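# Stow earphones in chest drawer and close it

## Task

Place the coiled earphones inside the small chest's open drawer, then push that drawer closed, with the chest still standing upright at the end.

## Robot and tools

Robot: two arms, left_arm and right_arm, each with a parallel gripper. left_arm sits on the +y side. Calibrated bases in the scene frame: left_arm at (-0.018, +0.296, 0) m, quat_wxyz (+1.000, 0, 0, +0.021); right_arm at (-0.058, -0.450, 0) m, quat_wxyz (+1.000, 0, 0, -0.023). Scene frame: origin at table-top height halfway between the nominal bases, +z up, +x pointing out over the table. Arm names do not match image left/right.

Frames: every hand pose, velocity, target, offset and wrist-camera pose is expressed in that arm's own base frame. Fixed cameras and the table use the scene frame. Rotations pivot about the Hand target position.

Gripper geometry: fingers point along the gripper's +z and close along its y. end_effector_position is the spot between the pads when shut; fingertips stick out about 33 mm past it for gaps up to 40 mm, only 9 mm when fully open. left_arm's fingers can fold: grip with the outer quarter of the pads (near the tips) for a normal squeeze. Deeper grips let the fingers wrap, so narrow items may slip and wide ones get squeezed extra; pressing fingertips straight into a surface folds them easily, spoiling the next grip. right_arm's fingers are rigid.

execute_actions(actions, cameras): actions is a list of actions; each action is a table of up to 15 rows, one row per 1/30 s step; if shorter, its final row repeats to fill 15 steps. Every row has 18 numbers in [-1, 1]: left dx, dy, dz, rx, ry, rz, left gripper position, force_limit, speed, then the same nine for the right arm. Both arms always need their nine. dx..rz are offsets from that arm's Hand target as it was when the action began (every row measured from that same start, not stacked row on row); a new action starts from the updated Hand target, so sending an offset twice moves twice. Scale: 1.0 = 0.6 m or 180 degrees; rx, ry, rz form one rotation vector. Offsets longer than 1.0 get shortened. Gripper numbers are absolute settings, not offsets: position +1 = fully open (140 mm), about -0.8 = pads touching, -1 = close until blocked. force_limit (slow close) ≈ 14 N at -1, 40 N at 0, 58 N at +1. speed ≈ 30 mm/s at -1, 140 at 0, 250 at +1; faster closes squeeze harder (about 64 N at speed 0, 116 N at +1 on rigid parts). Both start at +1. A 0 is a real command, so repeat your last gripper values to keep a gripper unchanged. An empty actions list returns images and fuller state. To re-command an arm's Hand target, send six zero pose numbers.

Controller: each step the commanded pose is clipped to within 70 mm and 16 degrees of the measured one. Hand target in results is the last command after clipping; the next offsets count from it. Grippers often stop short; another action (even zeros) requests it again, or send the remaining gap as an offset. A blocked arm keeps pushing until commanded away; to release, command the target back behind the gripper.

move(target, speed, blend, blocking, cameras): target is one 18-number row or a list of up to 15 such rows, same layout; every row is an offset from the Hand targets at the move's start, not from the previous row. Straight-line paths, all arms finish together, at least 0.5 s and capped at 10 s. speed: m/s, 0.002 to 2, default 0.25 (one value or one per target); rotation up to twice that in rad/s, max 2.5 rad/s. blend: corner rounding radius in m, 0 = stop at each target. Later targets' gripper values apply on arrival. No obstacle avoidance; faster moves overshoot and hit harder. blocking=false returns after about 0.5 s while the move continues. Result adds a move: line (done, off_target, moving, held, fault; limits=paced means clipped, limits=held means steps withheld).

Other tools: wait(seconds 0 to 10); stop() brakes a running move; zoom_image(camera, region [x0, y0, x1, y1] pixels, each side at most 504) on cam_high, cam_low, cam_left_wrist or cam_right_wrist (all 896x504); set_collision_behavior(contact_force_n 20, 40 or 85), not during a move; clear_fault(arm) after a reported torque or force fault; finished_scene(scene = current scene number) ends the scene irreversibly, so the goal must hold with the robot idle.

Results: end_effector_position (m) and end_effector_quat_wxyz in base frame; Hand target; Tool commands. object_status: 0 moving, 1 blocked while opening, 2 blocked while closing (grip), 3 reached target or pads met. Confirm a grip by status 2. To squeeze harder, raise force_limit and switch position between -1 and -0.98; to soften, reopen and close slowly. position_measured counts: 3 open, about 75 = 100 mm, 139 = 60 mm, 200 = 20 mm, 230 = pads together. Also reported: joint velocities ("within noise" when still), joint torques, external torques, Flange force along gripper x y z, step readings of position, and Wrist depth as a 7x7 grid of distances in mm ('-' = no value).

Faults: a torque fault, contact force reaching the limit (85 N default), a joint exceeding its range or speed limit each stops the arm until clear_fault; let go first if the grip pins it. MOTOR HOT warns of heating from long loads or stretched poses; OVER-TEMPERATURE FAULT brakes the arm 30 to 60 s.

Avoid: dropping or flinging the earphones, tipping or ramming the chest, slamming the drawer, anything leaving the table, hard grips on resting parts, and any contact between the two grippers or wrist cameras (the clearance check does not prevent it, and a press between arms can fail the scene).

Each tool is called after ">>>" in YAML: its name, and indented under it one key for each argument.

## Session

>>> execute_actions:
  actions: []

Scene clock: 0.00 s.
left_arm: end_effector_position=(+0.5889, -0.0896, +0.1614) position_measured=3 object_status=3 end_effector_quat_wxyz=(+0.028, +0.546, -0.331, +0.769) | right_arm: end_effector_position=(+0.5702, +0.0082, +0.2551) position_measured=3 object_status=3 end_effector_quat_wxyz=(+0.211, -0.105, +0.949, -0.210)
Joint positions: left_arm=[-0.225 0.558 0.43 -2.617 -2.461 1.247 1.898] | right_arm=[-0.227 -0.256 0.381 -2.428 -0.616 2.523 1.962]
Joint velocities: within noise
Joint torques (N m): no reading
External joint torques (N m): no reading
Flange force (N): no reading
Wrist depth (mm): cam_left_wrist=[2107 2308 692 769 3413 256 198 / 2071 603 2634 3671 2991 958 216 / 2125 2144 2578 2955 3067 639 238 / 2002 128 2498 2375 629 130 253 / - 118 2308 600 419 122 91 / - 2203 570 411 310 253 - / - 542 400 308 250 212 -] | cam_right_wrist=[2085 472 407 360 321 291 267 / 2455 533 462 402 352 316 288 / 2736 638 526 444 391 347 310 / - 136 614 511 435 135 328 / - 109 714 589 492 440 93 / - 2653 2736 680 567 486 97 / - 2388 - 1975 642 549 -]
Hand target: left_arm +0.5889, -0.0896, +0.1614; +0.028, +0.546, -0.331, +0.769 | right_arm +0.5702, +0.0082, +0.2551; +0.211, -0.105, +0.949, -0.210
Tool commands: left_gripper/position=+1.0 left_gripper/force_limit=+1.0 left_gripper/speed=+1.0 right_gripper/position=+1.0 right_gripper/force_limit=+1.0 right_gripper/speed=+1.0

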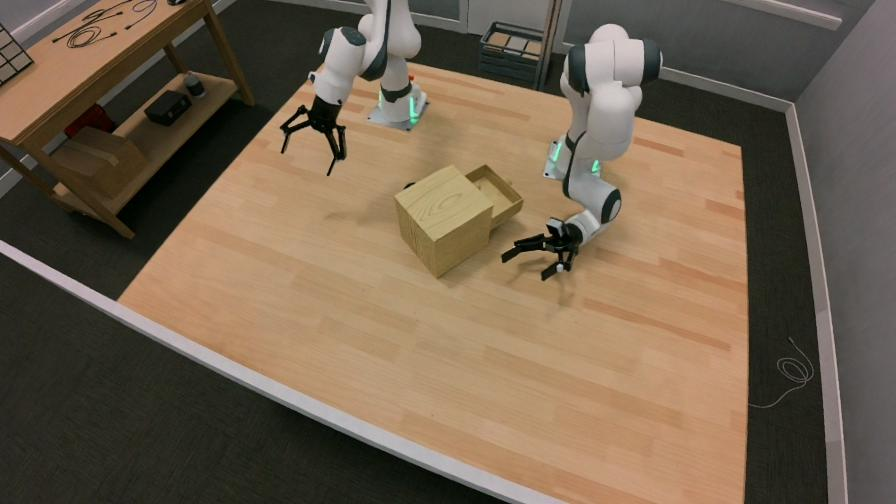

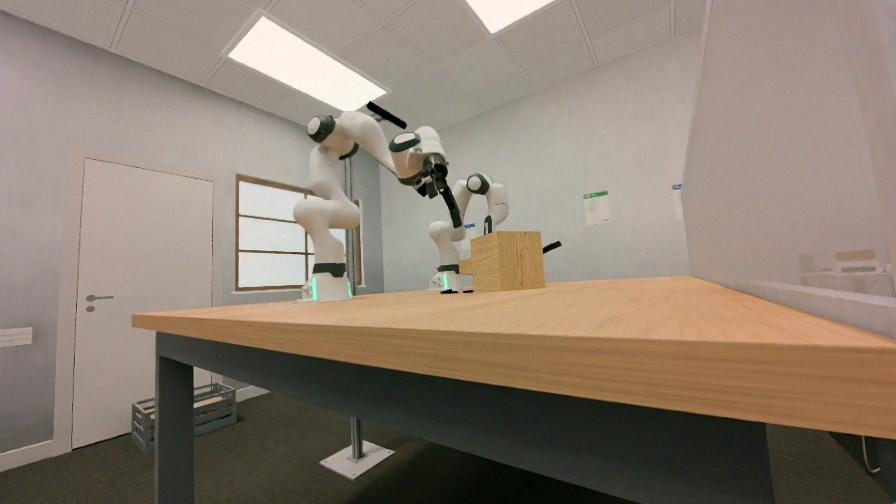

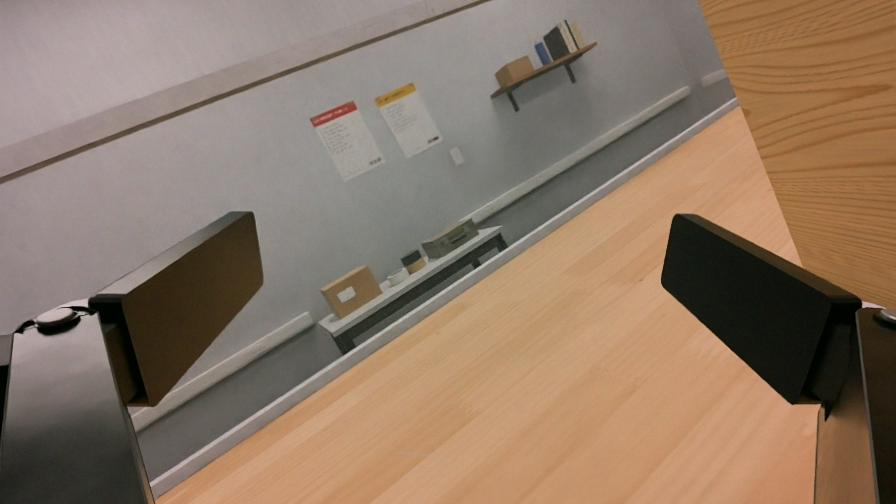

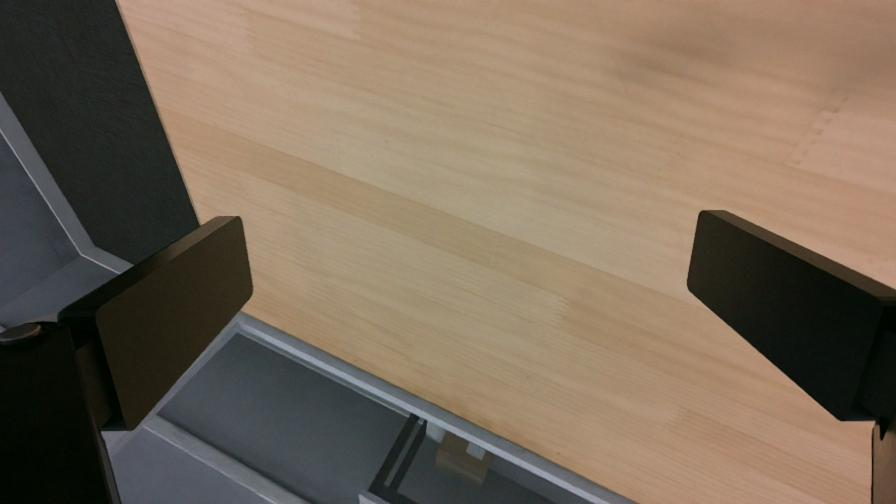

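>>> zoom_image:
  camera: "cam_high"
  region: [360, 130, 580, 290]

>>> zoom_image:
  camera: "cam_low"
  region: [400, 210, 580, 310]

Scaled by 2.291 from the camera's 896x504 image, which has a finer 1280x720 frame.

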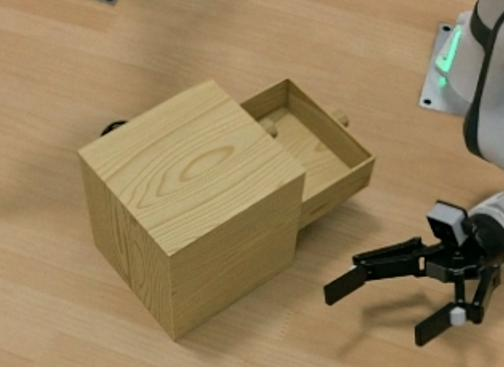

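Scaled by 2.800 from the camera's 896x504 image, which has a finer 1280x720 frame.

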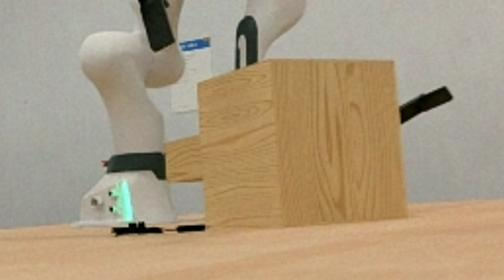

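>>> move:
  target: [0,0,0.25,0,0,0,1,1,1,-0.283,0.353,0.12,0.136,0.137,-0.068,1,1,1]
  cameras: ["all"]

Scene clock: 4.60 s.
left_arm: end_effector_position=(+0.5897, -0.0873, +0.3122) position_measured=3 object_status=3 end_effector_quat_wxyz=(+0.024, +0.544, -0.331, +0.770) | right_arm: end_effector_position=(+0.4012, +0.2195, +0.3279) position_measured=3 object_status=3 end_effector_quat_wxyz=(+0.002, -0.006, +1.000, -0.001)
Joint positions: left_arm=[-0.286 -0.027 0.517 -2.74 -2.341 1.689 1.791] | right_arm=[0.062 -0.357 0.379 -2.141 0.13 1.807 1.948]
Joint velocities: left_arm=[0 0 0 0 -0.001 0.002 -0.004] | right_arm=[-0.001 -0.001 0.001 -0.001 0 -0.001 0.006]
Joint torques (N m): left_arm=[-0.37 -21.26 -0.89 15.91 -0.62 -2.42 -0.23] | right_arm=[-0.94 -17.7 -4.55 25.79 1.17 2.15 0.2]
External joint torques (N m): left_arm=[-0.32 0 -0.57 -0.43 0.26 0.45 -0.21] | right_arm=[-0.95 -0.24 -0.21 1.2 0.33 -0.31 0.21]
Flange force (N): left_arm=[2.6 0.2 0.1] | right_arm=[-2.5 0.9 -3.8]
Wrist depth (mm): cam_left_wrist=[2144 2330 2817 3188 3274 3512 - / 2203 2375 2692 2851 3188 4178 958 / 1893 2308 2498 2375 3512 1031 276 / 2053 128 2399 2955 3563 130 262 / - 109 2447 2375 748 121 91 / - 2002 2524 708 571 473 - / - 2286 2243 584 463 393 -] | cam_right_wrist=[410 411 408 414 412 416 344 / 426 427 428 432 435 390 365 / 446 449 451 456 449 322 265 / 470 136 478 482 440 135 256 / - 117 503 503 375 277 93 / - 527 533 535 325 287 97 / - 564 565 566 567 307 -]
Hand target: left_arm +0.5889, -0.0896, +0.3114; +0.028, +0.546, -0.331, +0.769 | right_arm +0.4004, +0.2200, +0.3271; -0.001, +0.000, +1.000, +0.000
Off the commanded pose: left_arm 0.003 m, 1 deg | right_arm 0.001 m, 1 deg.
move: done
camera_calibration:
cam_left_wrist: T_world_to_cam=[[-0.419146, -0.780797, -0.463328, 0.331594], [0.0825173, 0.475446, -0.875866, 0.265443], [0.904161, -0.405348, -0.134852, -0.385115], [0, 0, 0, 1]] pos_world=[0.465289, -0.0234021, 0.334196]
cam_right_wrist: T_world_to_cam=[[0.00652695, 0.999747, 0.0215257, -0.225746], [0.943047, -0.0133136, 0.332393, -0.481697], [0.332595, 0.0181302, -0.942895, 0.314245], [0, 0, 0, 1]] pos_world=[0.35122, 0.213578, 0.461272]

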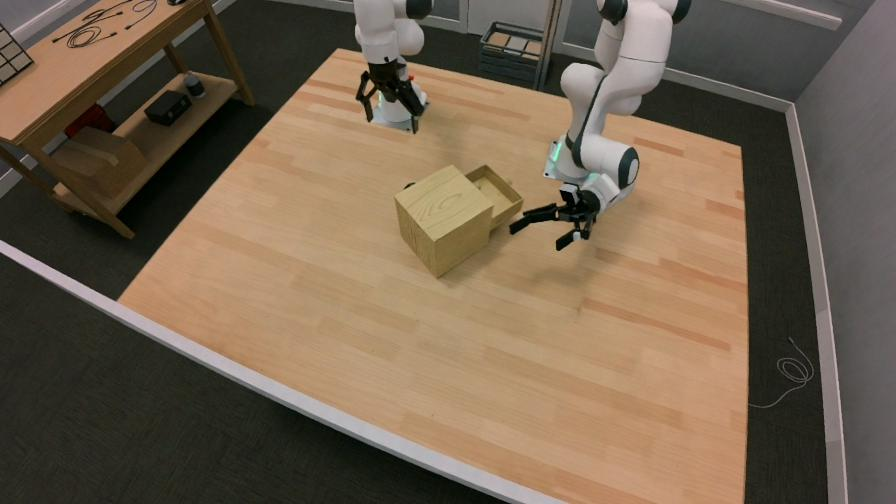

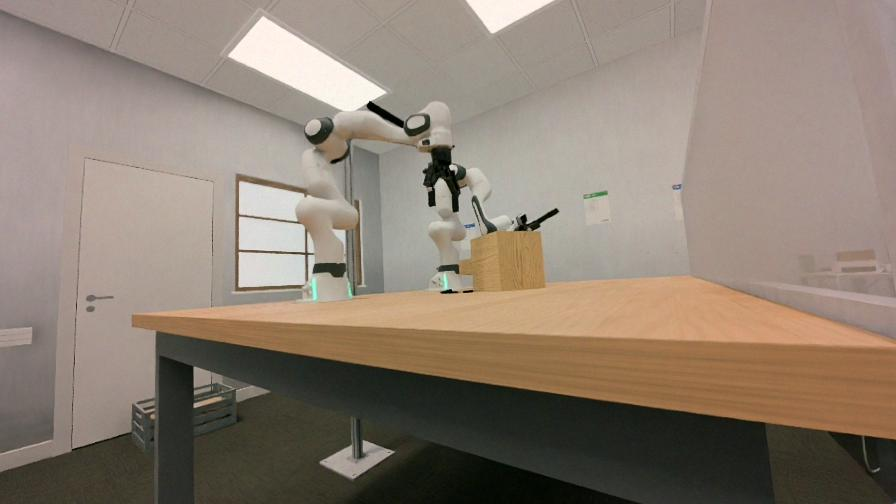

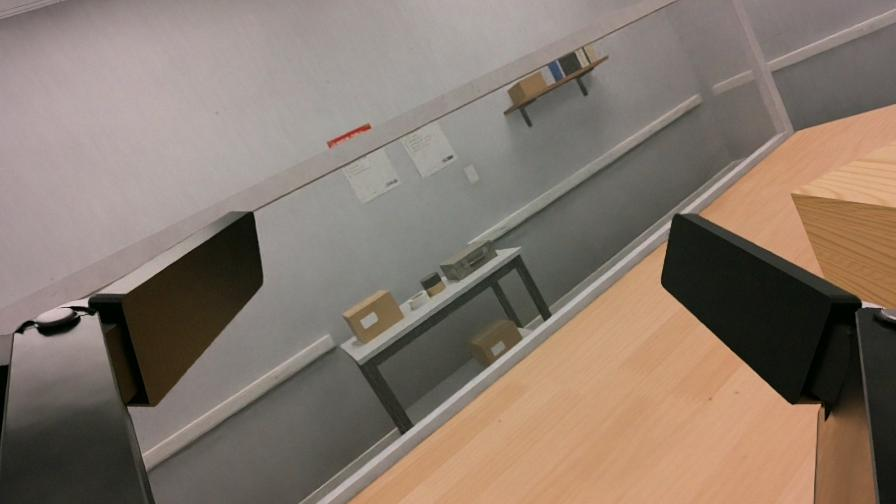

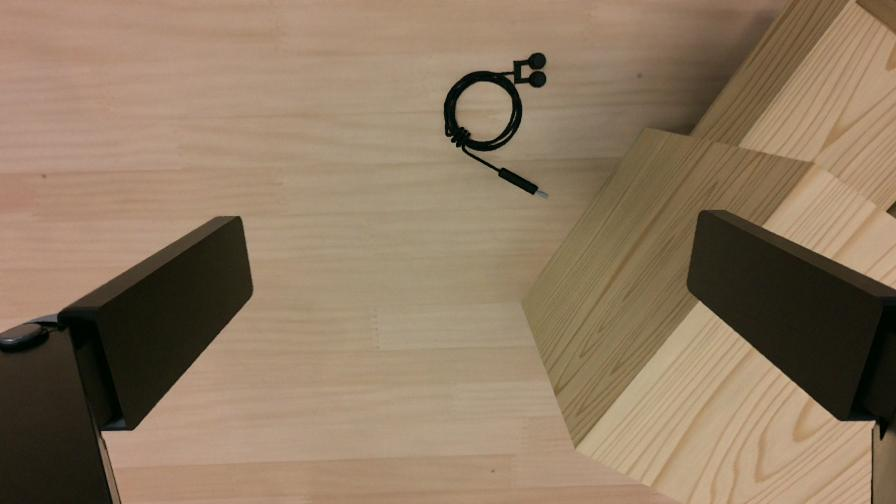

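>>> move:
  target: [-0.28,0.85,0,0,0,0.297,1,1,1,-0.0357,0.0133,-0.395,0,0,0,-0.286,-0.5,0]
  cameras: ["all"]

Scene clock: 9.03 s.
left_arm: end_effector_position=(+0.4211, +0.4196, +0.3106) position_measured=3 object_status=3 end_effector_quat_wxyz=(-0.323, +0.637, -0.053, +0.698) | right_arm: end_effector_position=(+0.3787, +0.2283, +0.0910) position_measured=165 object_status=3 end_effector_quat_wxyz=(-0.001, -0.004, +1.000, +0.000)
Joint positions: left_arm=[0.194 -0.046 0.974 -2.74 -2.322 1.708 1.802] | right_arm=[0.042 -0.12 0.507 -2.565 0.095 2.456 2.035]
Joint velocities: left_arm=[-0.001 0 0 -0.001 0 -0.001 -0.007] | right_arm=[0.001 0 0.001 0 0.002 0.002 0.005]
Joint torques (N m): left_arm=[-0.14 -13.62 -1.03 16.48 -1.23 -3.08 -0.2] | right_arm=[-0.88 -20.46 -1.66 21.21 0.2 2.47 0.15]
External joint torques (N m): left_arm=[-0.15 0.63 -0.21 0.27 -0.37 -0.24 -0.17] | right_arm=[-0.9 0.38 -0.02 0.46 -0.35 0.01 0.15]
Flange force (N): left_arm=[-6.6 1.0 3.2] | right_arm=[-4.1 1.5 1.6]
Wrist depth (mm): cam_left_wrist=[1310 1706 - 2919 2330 - 2107 / 1159 1563 2125 - 2550 2107 2002 / 1165 1524 - - 2722 2286 681 / 1077 128 2264 1694 1605 130 563 / - 109 1605 2223 767 121 91 / - 1230 1514 2036 569 466 - / - 1132 1553 1878 455 390 -] | cam_right_wrist=[197 198 199 199 200 201 201 / 206 207 207 209 207 211 211 / 216 217 218 219 219 221 221 / 227 228 224 227 149 232 227 / 238 92 93 243 126 86 195 / - - - 257 - - - / - - - 274 - - -]
Hand target: left_arm +0.4209, +0.4204, +0.3114; -0.321, +0.636, -0.050, +0.700 | right_arm +0.3790, +0.2280, +0.0901; -0.001, +0.000, +1.000, +0.000
Off the commanded pose: left_arm 0.001 m, 0 deg | right_arm 0.001 m, 0 deg.
move: done
camera_calibration:
cam_left_wrist: T_world_to_cam=[[0.370694, -0.80479, -0.463572, 0.333559], [-0.335374, 0.349463, -0.874871, 0.265457], [0.866089, 0.479779, -0.140361, -0.380986], [0, 0, 0, 1]] pos_world=[0.295347, 0.358467, 0.333394]
cam_right_wrist: T_world_to_cam=[[0.00983298, 0.999653, 0.0244428, -0.230723], [0.944832, -0.0172917, 0.327099, -0.380809], [0.327408, 0.019878, -0.944674, 0.0999968], [0, 0, 0, 1]] pos_world=[0.329329, 0.22207, 0.224666]

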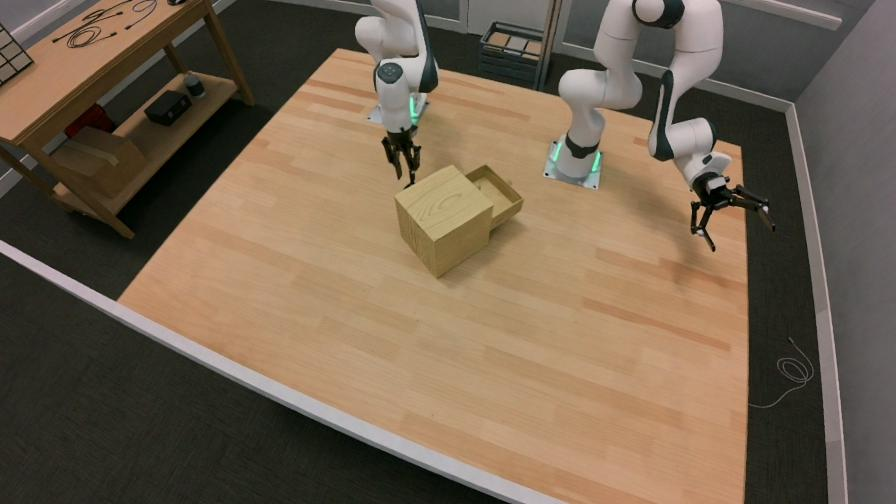

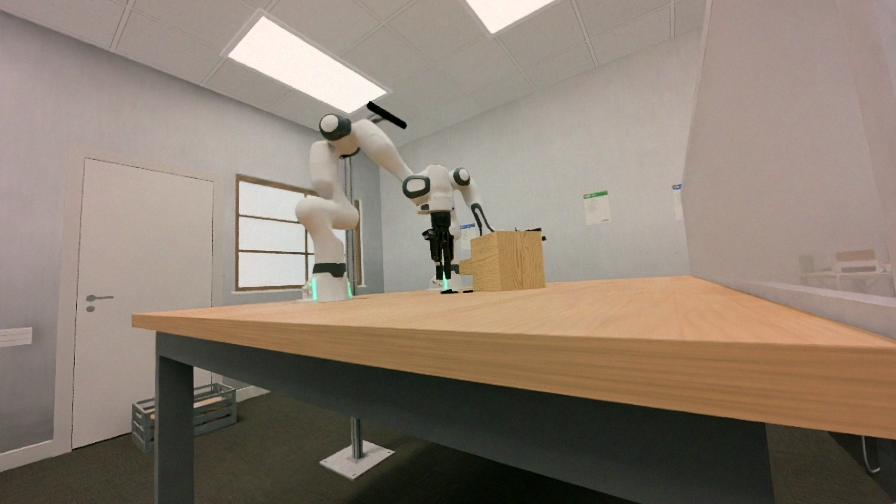

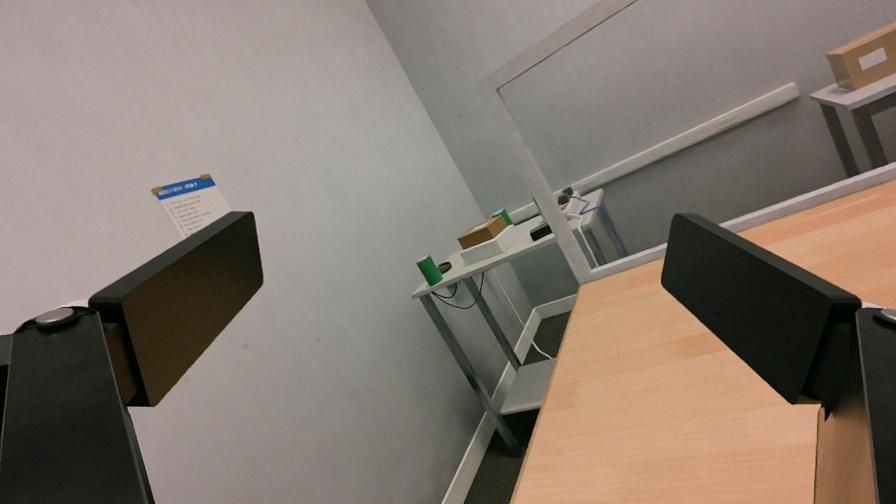

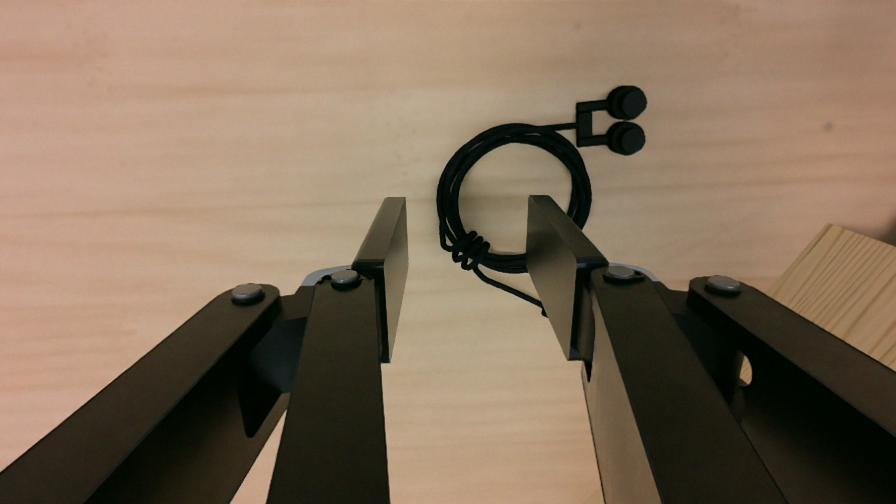

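>>> move:
  target:
    - [0,0,0,0,0,0,1,1,1,0.004,0,-0.082,0,0,0,-0.286,-0.5,0]
    - [0,0,0,0,0,0,1,1,1,0.004,0,-0.096,0,0,0,-0.286,-0.5,0]
  speed: [0.15,0.02]
  cameras: ["cam_right_wrist"]

Scene clock: 11.67 s.
left_arm: end_effector_position=(+0.4211, +0.4195, +0.3107) position_measured=3 object_status=3 end_effector_quat_wxyz=(-0.322, +0.637, -0.053, +0.698) | right_arm: end_effector_position=(+0.3805, +0.2281, +0.0373) position_measured=165 object_status=3 end_effector_quat_wxyz=(-0.001, -0.002, +1.000, -0.003)
Joint positions: left_arm=[0.194 -0.046 0.974 -2.74 -2.322 1.708 1.8] | right_arm=[0.03 0.036 0.506 -2.582 -0.041 2.609 2.139]
Joint velocities: left_arm=[within noise] | right_arm=[0 0 0 0 -0.001 0.001 0.005]
Joint torques (N m): left_arm=[-0.15 -13.62 -0.95 16.49 -1.23 -3.09 -0.25] | right_arm=[-1.98 -16.8 -2.09 17.76 -0.41 4.56 -0.18]
External joint torques (N m): left_arm=[-0.06 0.74 -0.02 0.15 -0.38 -0.21 -0.23] | right_arm=[-1.93 6.93 -2.53 -0.84 -0.87 2.08 -0.18]
Flange force (N): left_arm=[-7.3 0.9 2.9] | right_arm=[-17.5 4.5 30.3]
Wrist depth (mm): cam_left_wrist=[1401 1584 2330 - 2423 2264 1986 / 1393 1584 2019 - 2550 2352 2144 / 1243 1417 1954 2955 2692 2163 721 / 1077 128 1822 1836 1605 130 560 / - 118 1648 2722 762 122 91 / - 1249 1553 2107 571 466 - / - 1182 1409 2243 459 390 -] | cam_right_wrist=[150 150 150 151 151 152 153 / 157 157 158 158 157 156 160 / 164 165 166 166 166 167 167 / 174 173 172 173 167 174 176 / 183 - 93 184 126 86 184 / - - - 195 - - - / - - - 207 - - -]
Hand target: left_arm +0.4209, +0.4204, +0.3114; -0.321, +0.636, -0.050, +0.700 | right_arm +0.3814, +0.2280, +0.0325; -0.001, +0.000, +1.000, +0.000
Off the commanded pose: left_arm 0.001 m, 0 deg | right_arm 0.005 m, 0 deg.
move: off_target (right_arm)
camera_calibration:
cam_right_wrist: T_world_to_cam=[[0.0139273, 0.99974, 0.0180669, -0.230508], [0.944552, -0.0190825, 0.327807, -0.364563], [0.328067, 0.0124996, -0.944572, 0.0500589], [0, 0, 0, 1]] pos_world=[0.331137, 0.222865, 0.170955]
Images, in order (width x height): cam_right_wrist 896x504.

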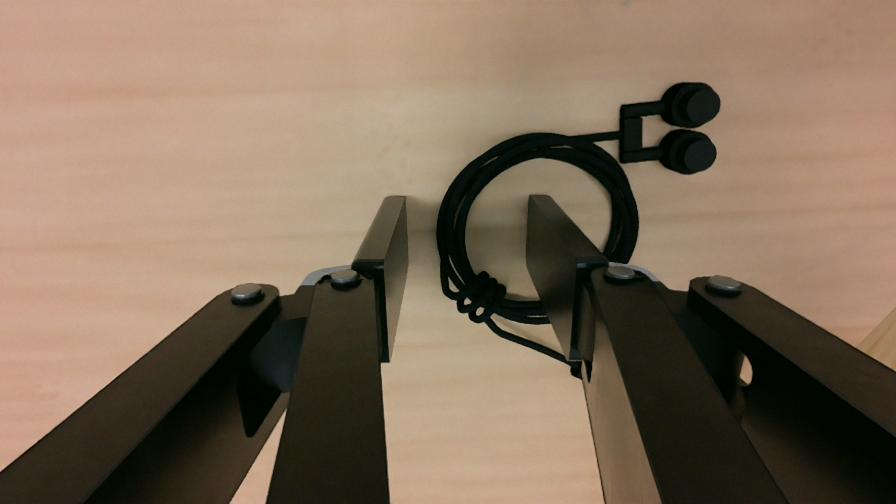

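>>> move:
  target:
    - [0,0,0,0,0,0,1,1,1,0.0,0,0.0085,0,0,0,-0.286,-1,-1]
    - [0,0,0,0,0,0,1,1,1,0.0,0,0.0085,0,0,0,-1,-1,-1]
  speed: 0.03
  cameras: ["cam_right_wrist"]

>>> move:
  target: [0,0,0,0,0,0,1,1,1,0.0,0,0.15,0,0,0,-1,-1,-1]
  speed: 0.1
  cameras: ["cam_right_wrist"]

Scene clock: 14.23 s.
left_arm: end_effector_position=(+0.4211, +0.4195, +0.3107) position_measured=3 object_status=3 end_effector_quat_wxyz=(-0.322, +0.637, -0.053, +0.698) | right_arm: end_effector_position=(+0.3825, +0.2268, +0.0387) position_measured=224 object_status=2 end_effector_quat_wxyz=(+0.000, +0.003, +1.000, -0.001)
Joint positions: left_arm=[0.194 -0.046 0.974 -2.74 -2.322 1.708 1.8] | right_arm=[0.026 0.032 0.506 -2.582 -0.036 2.609 2.14]
Joint torques (N m): left_arm=[-0.11 -13.6 -1.03 16.48 -1.25 -3.1 -0.22] | right_arm=[-0.25 -23.14 1.02 18.88 0.71 2.46 -0.22]
External joint torques (N m): left_arm=[-0.1 0.72 -0.19 0.22 -0.39 -0.24 -0.2] | right_arm=[-0.19 0.45 0.62 0.28 0.26 0 -0.22]
Flange force (N): left_arm=[-7.2 1.0 3.2] | right_arm=[-0.8 0.4 -0.2]
Wrist depth (mm): cam_left_wrist=[1331 1626 2107 2634 2447 2223 1769 / 1269 - 2163 - 2785 2286 1923 / 1199 1743 1660 - 2722 2634 711 / 1122 128 2036 1850 1524 130 561 / - 109 1718 2753 764 121 91 / - 1211 1543 2071 567 468 - / - 1106 1451 1878 457 391 -] | cam_right_wrist=[151 151 152 152 153 153 154 / 158 158 159 159 159 158 161 / 166 166 167 167 168 169 169 / 174 175 175 122 173 177 178 / 184 184 88 - - 183 186 / 193 - - - - - 182 / - - - - - - -]
Hand target: left_arm +0.4209, +0.4204, +0.3114; -0.321, +0.636, -0.050, +0.700 | right_arm +0.3814, +0.2280, +0.0376; -0.001, +0.000, +1.000, +0.000
Off the commanded pose: left_arm 0.001 m, 0 deg | right_arm 0.002 m, 0 deg.
move: done
camera_calibration:
cam_right_wrist: T_world_to_cam=[[0.024191, 0.999491, 0.0207751, -0.233359], [0.9436, -0.0296924, 0.329754, -0.364205], [0.330203, 0.0116264, -0.943838, 0.0501343], [0, 0, 0, 1]] pos_world=[0.332754, 0.221843, 0.172265]
Images, in order (width x height): cam_right_wrist 896x504.

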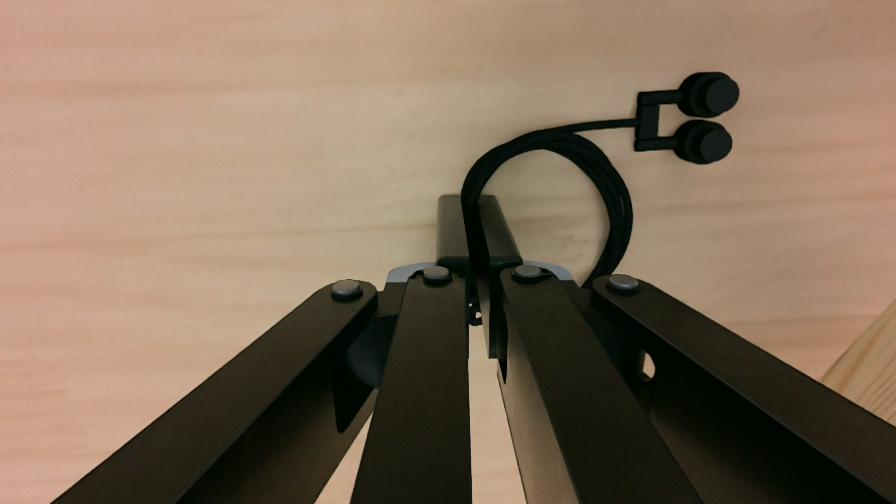

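Scene clock: 16.03 s.
left_arm: end_effector_position=(+0.4211, +0.4195, +0.3107) position_measured=3 object_status=3 end_effector_quat_wxyz=(-0.322, +0.637, -0.053, +0.698) | right_arm: end_effector_position=(+0.3821, +0.2275, +0.1271) position_measured=224 object_status=2 end_effector_quat_wxyz=(+0.000, +0.004, +1.000, -0.001)
Joint positions: left_arm=[0.194 -0.046 0.974 -2.74 -2.322 1.708 1.8] | right_arm=[0.061 -0.194 0.48 -2.526 0.123 2.349 2.024]
Joint velocities: left_arm=[within noise] | right_arm=[-0.001 0.001 -0.001 -0.001 0 -0.004 -0.006]
Joint torques (N m): left_arm=[-0.13 -13.66 -0.98 16.42 -1.24 -3.11 -0.21] | right_arm=[0.19 -20.49 -3.68 22.54 0.86 2.13 -0.14]
External joint torques (N m): left_arm=[-0.08 0.62 -0.11 0.15 -0.39 -0.25 -0.19] | right_arm=[0.23 -0.58 -1.04 0.47 0.23 -0.34 -0.14]
Flange force (N): left_arm=[-6.5 1.0 2.8] | right_arm=[0.9 -1.9 -3.5]
Wrist depth (mm): cam_left_wrist=[1317 1683 2375 2578 2498 2223 1878 / 1262 1425 2071 - 2634 2264 2036 / 1188 1331 1923 - 2550 - 1718 / 1117 128 - 1543 1584 130 566 / - 118 1822 1908 772 121 91 / - 1262 1496 1938 569 467 - / - 1165 - 1908 458 390 -] | cam_right_wrist=[230 230 230 232 233 232 234 / 240 241 242 240 243 244 245 / 251 253 253 253 255 257 257 / 265 266 263 118 263 268 217 / 279 277 88 - - 241 200 / 292 - - - - - 180 / - - - - - - -]
Hand target: left_arm +0.4209, +0.4204, +0.3114; -0.321, +0.636, -0.050, +0.700 | right_arm +0.3814, +0.2280, +0.1276; -0.001, +0.000, +1.000, +0.000
Off the commanded pose: left_arm 0.001 m, 0 deg | right_arm 0.001 m, 0 deg.
move: done
camera_calibration:
cam_right_wrist: T_world_to_cam=[[0.0251846, 0.999444, 0.0218627, -0.236388], [0.943747, -0.0309826, 0.329214, -0.392678], [0.329708, 0.0123417, -0.944002, 0.13371], [0, 0, 0, 1]] pos_world=[0.332457, 0.22244, 0.260666]
Images, in order (width x height): cam_right_wrist 896x504.

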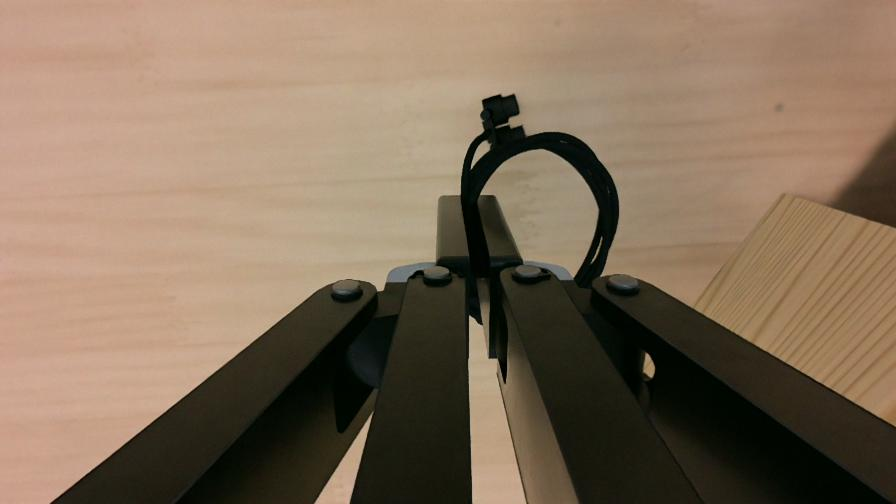

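>>> move:
  target:
    - [0,0,0,0,0,0,1,1,1,0.0,0,0.39,0,0,0,-1,-1,-1]
    - [0,0,0,0,0,0,1,1,1,-0.03,0.4,0.39,0,0,0,-1,-1,-1]
  blend: 0.05
  cameras: ["cam_right_wrist","cam_high"]

Scene clock: 19.83 s.
left_arm: end_effector_position=(+0.4211, +0.4195, +0.3107) position_measured=3 object_status=3 end_effector_quat_wxyz=(-0.322, +0.637, -0.053, +0.698) | right_arm: end_effector_position=(+0.3630, +0.4687, +0.3625) position_measured=224 object_status=2 end_effector_quat_wxyz=(-0.001, -0.005, +1.000, +0.002)
Joint positions: left_arm=[0.194 -0.046 0.974 -2.74 -2.322 1.708 1.8] | right_arm=[0.227 0.132 0.739 -1.575 -0.086 1.675 2.532]
Joint velocities: left_arm=[within noise] | right_arm=[0 -0.001 0.002 0 -0.001 -0.001 0.008]
Joint torques (N m): left_arm=[-0.17 -13.59 -1 16.5 -1.25 -3.1 -0.22] | right_arm=[0.12 -27.89 2.28 25.64 0.65 2.2 0.14]
External joint torques (N m): left_arm=[-0.16 0.69 -0.14 0.29 -0.4 -0.25 -0.2] | right_arm=[-0.02 0.34 -0.78 1.14 -0.28 -0.3 0.14]
Flange force (N): left_arm=[-7.2 1.0 3.4] | right_arm=[-5.0 5.9 -4.4]
Wrist depth (mm): cam_left_wrist=[1262 - - 2524 2498 - 2002 / 1243 - 2375 2125 2578 2423 2002 / 1275 1496 - 2663 2817 2264 677 / 1101 128 - 1660 1563 130 566 / - 118 - 2243 762 122 91 / - 1132 1637 2071 573 466 - / - 1132 1451 1878 457 390 -] | cam_right_wrist=[439 440 441 441 447 451 449 / 459 460 465 395 399 471 474 / 484 483 479 410 410 497 497 / 503 506 498 118 408 519 519 / 530 528 88 - - 535 546 / 551 - - - - - 576 / - - - - - - -]
Hand target: left_arm +0.4209, +0.4204, +0.3114; -0.321, +0.636, -0.050, +0.700 | right_arm +0.3634, +0.4680, +0.3616; -0.001, +0.000, +1.000, +0.000
Off the commanded pose: left_arm 0.001 m, 0 deg | right_arm 0.001 m, 1 deg.
move: done
camera_calibration:
cam_right_wrist: T_world_to_cam=[[0.00857321, 0.999599, 0.0269841, -0.477961], [0.9445, -0.016957, 0.328075, -0.451134], [0.328401, 0.0226739, -0.944266, 0.354953], [0, 0, 0, 1]] pos_world=[0.313626, 0.462071, 0.496073]
Images, in order (width x height): cam_high 896x504, cam_right_wrist 896x504.

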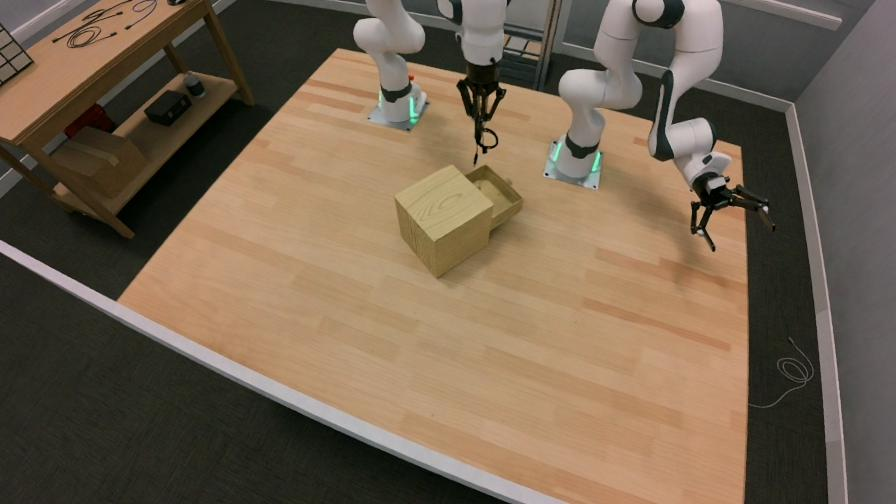

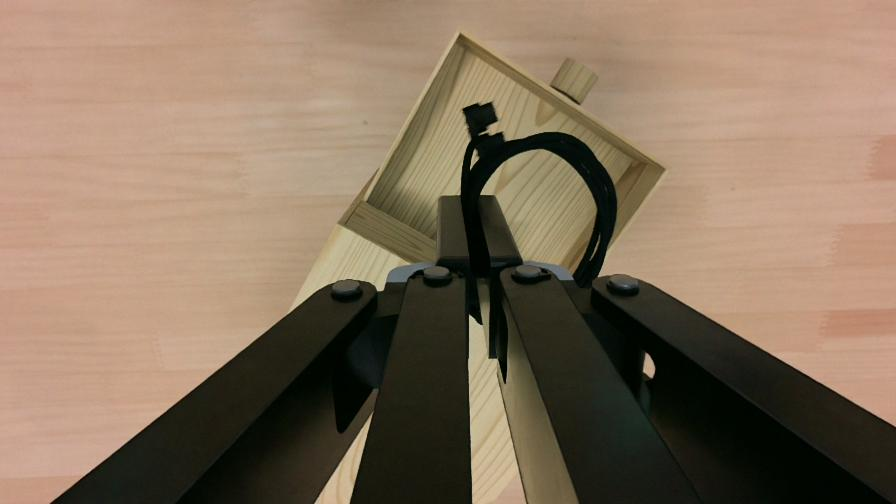

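>>> move:
  target:
    - [0,0,0,0,0,0,1,1,1,0.043,0.045,-0.12,0,0,0,-1,-1,-1]
    - [0,0,0,0,0,0,1,1,1,0.043,0.045,-0.368,0,0,0,-1,-1,-1]
  speed: [0.2,0.1]
  blend: 0.03
  cameras: ["cam_right_wrist","cam_high"]

>>> zoom_image:
  camera: "cam_high"
  region: [380, 70, 580, 290]

Scene clock: 23.73 s.
left_arm: end_effector_position=(+0.4211, +0.4195, +0.3107) position_measured=3 object_status=3 end_effector_quat_wxyz=(-0.322, +0.637, -0.053, +0.698) | right_arm: end_effector_position=(+0.3888, +0.4944, +0.1410) position_measured=224 object_status=2 end_effector_quat_wxyz=(-0.002, -0.004, +1.000, -0.001)
Joint positions: left_arm=[0.194 -0.046 0.974 -2.74 -2.322 1.708 1.8] | right_arm=[0.315 0.394 0.653 -1.838 -0.276 2.136 2.645]
Joint velocities: left_arm=[within noise] | right_arm=[0 0.002 -0.002 -0.001 0 0.005 0.004]
Joint torques (N m): left_arm=[-0.17 -13.59 -1.02 16.47 -1.25 -3.1 -0.25] | right_arm=[0.16 -36.82 7.17 23.57 0.64 2.59 0.08]
External joint torques (N m): left_arm=[-0.16 0.7 -0.18 0.17 -0.39 -0.25 -0.23] | right_arm=[0.19 -0.11 -0.8 0.6 -0.14 0.11 0.08]
Flange force (N): left_arm=[-7.2 1.1 3.2] | right_arm=[-2.0 2.7 0.2]
Wrist depth (mm): cam_left_wrist=[1171 1756 2399 2578 2399 2330 2107 / - - 2089 2919 - 2352 2036 / 1171 1468 2144 1808 2550 2524 2053 / 1117 128 1743 1836 1594 130 566 / - 109 2036 2286 769 121 91 / - 95 - 1836 571 466 - / - 1154 1594 1893 458 390 -] | cam_right_wrist=[243 243 161 178 177 137 248 / 254 254 181 184 185 183 156 / 266 262 192 192 195 196 170 / 279 174 200 122 201 204 165 / 123 133 88 - - 183 167 / - - - - - - 315 / - - - - - - -]
Hand target: left_arm +0.4209, +0.4204, +0.3114; -0.321, +0.636, -0.050, +0.700 | right_arm +0.3892, +0.4950, +0.1408; -0.001, +0.000, +1.000, +0.000
Off the commanded pose: left_arm 0.001 m, 0 deg | right_arm 0.001 m, 0 deg.
move: done
camera_calibration:
cam_right_wrist: T_world_to_cam=[[0.0103798, 0.999694, 0.0224672, -0.498023], [0.945658, -0.0171164, 0.324711, -0.402253], [0.324996, 0.0178759, -0.945546, 0.140714], [0, 0, 0, 1]] pos_world=[0.339832, 0.48847, 0.274857]
Images, in order (width x height): cam_high 896x504, cam_right_wrist 896x504.

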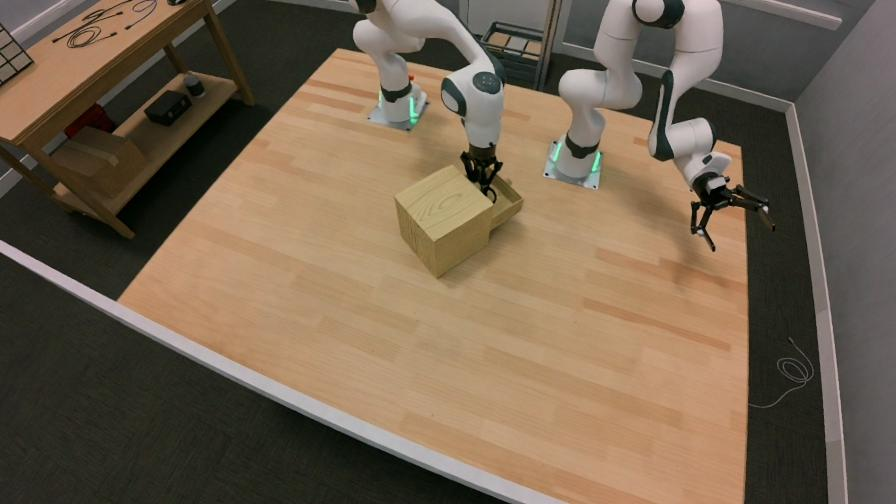

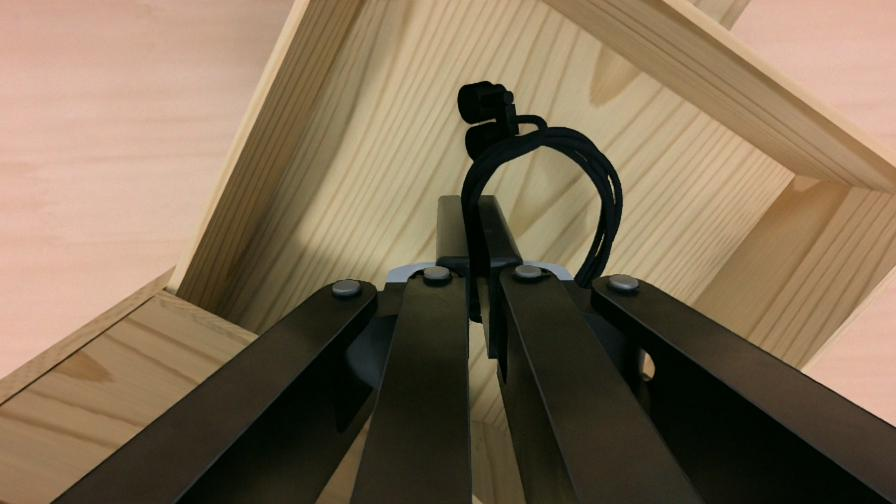

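Scaled by 2.291 from the camera's 896x504 image, which has a finer 1280x720 frame.

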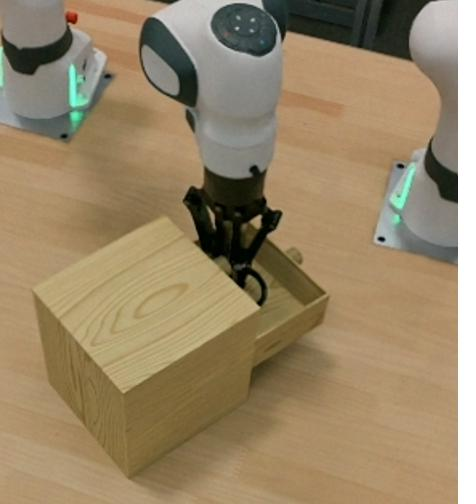

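>>> move:
  target:
    - [0,0,0,0,0,0,1,1,1,0,0,-0.025,0,0,0,-1,-1,-1]
    - [0,0,0,0,0,0,1,1,1,0,0,-0.025,0,0,0,-0.4,-1,-0.9]
    - [0,0,0,0,0,0,1,1,1,-0.01,-0.006,0.3,0,0,0,-0.4,-1,-0.9]
  speed: [0.06,0.05,0.15]
  cameras: ["cam_right_wrist","cam_high"]

Scene clock: 28.13 s.
left_arm: end_effector_position=(+0.4211, +0.4195, +0.3107) position_measured=3 object_status=3 end_effector_quat_wxyz=(-0.322, +0.637, -0.053, +0.698) | right_arm: end_effector_position=(+0.3842, +0.4915, +0.3219) position_measured=179 object_status=3 end_effector_quat_wxyz=(+0.002, +0.004, +1.000, +0.001)
Joint positions: left_arm=[0.194 -0.046 0.974 -2.74 -2.322 1.708 1.8] | right_arm=[0.295 0.248 0.704 -1.55 -0.164 1.741 2.59]
Joint velocities: left_arm=[within noise] | right_arm=[0 0.001 0 -0.001 0.001 -0.005 -0.001]
Joint torques (N m): left_arm=[-0.15 -13.56 -1.02 16.46 -1.25 -3.11 -0.2] | right_arm=[-0.36 -32.68 5.55 25.56 0.95 2.02 -0.21]
External joint torques (N m): left_arm=[-0.14 0.74 -0.17 0.09 -0.38 -0.24 -0.18] | right_arm=[-0.33 0.19 0.36 1.15 0.04 -0.48 -0.21]
Flange force (N): left_arm=[-7.2 1.3 3.0] | right_arm=[-4.0 4.4 -4.3]
Wrist depth (mm): cam_left_wrist=[1243 - 2107 2884 2447 2223 2089 / - 1543 2071 2785 2352 2308 2163 / 1165 1275 - - 2605 2375 2002 / 1101 128 1671 1822 1594 130 566 / - 109 1573 2498 752 122 91 / - 1159 1524 - 567 468 - / - 1143 1451 2089 458 390 -] | cam_right_wrist=[403 405 406 342 406 411 412 / 422 426 422 355 361 431 433 / 440 445 372 372 373 452 458 / 467 466 246 270 157 476 479 / 490 - 93 265 - 86 503 / - - - 276 - - - / - - - 293 - - -]
Hand target: left_arm +0.4209, +0.4204, +0.3114; -0.321, +0.636, -0.050, +0.700 | right_arm +0.3832, +0.4914, +0.3208; -0.001, +0.000, +1.000, +0.000
Off the commanded pose: left_arm 0.001 m, 0 deg | right_arm 0.001 m, 1 deg.
move: done
camera_calibration:
cam_right_wrist: T_world_to_cam=[[0.0253702, 0.999373, 0.0247128, -0.505559], [0.942534, -0.032151, 0.332559, -0.450635], [0.333145, 0.0148556, -0.942759, 0.310707], [0, 0, 0, 1]] pos_world=[0.334055, 0.486138, 0.455278]
Images, in order (width x height): cam_high 896x504, cam_right_wrist 896x504.

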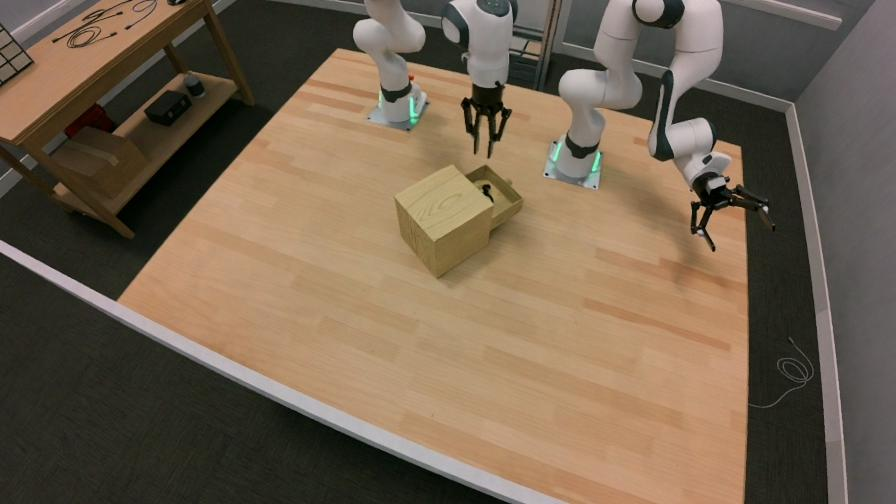

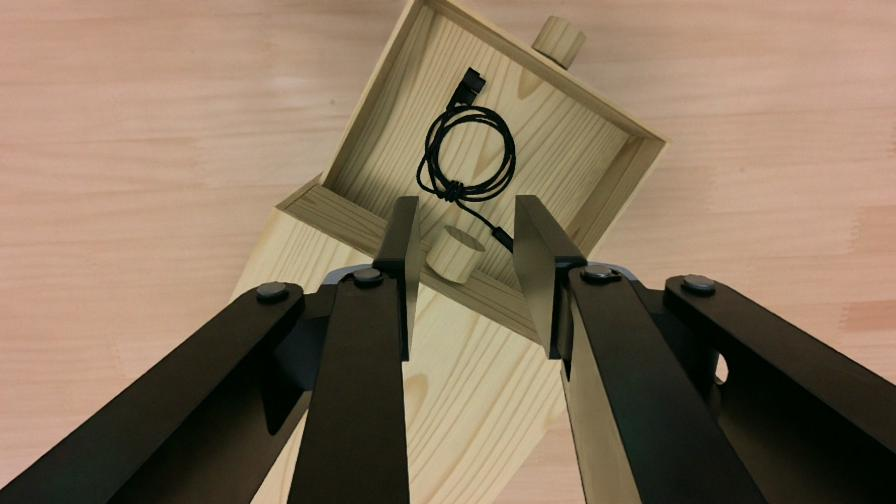

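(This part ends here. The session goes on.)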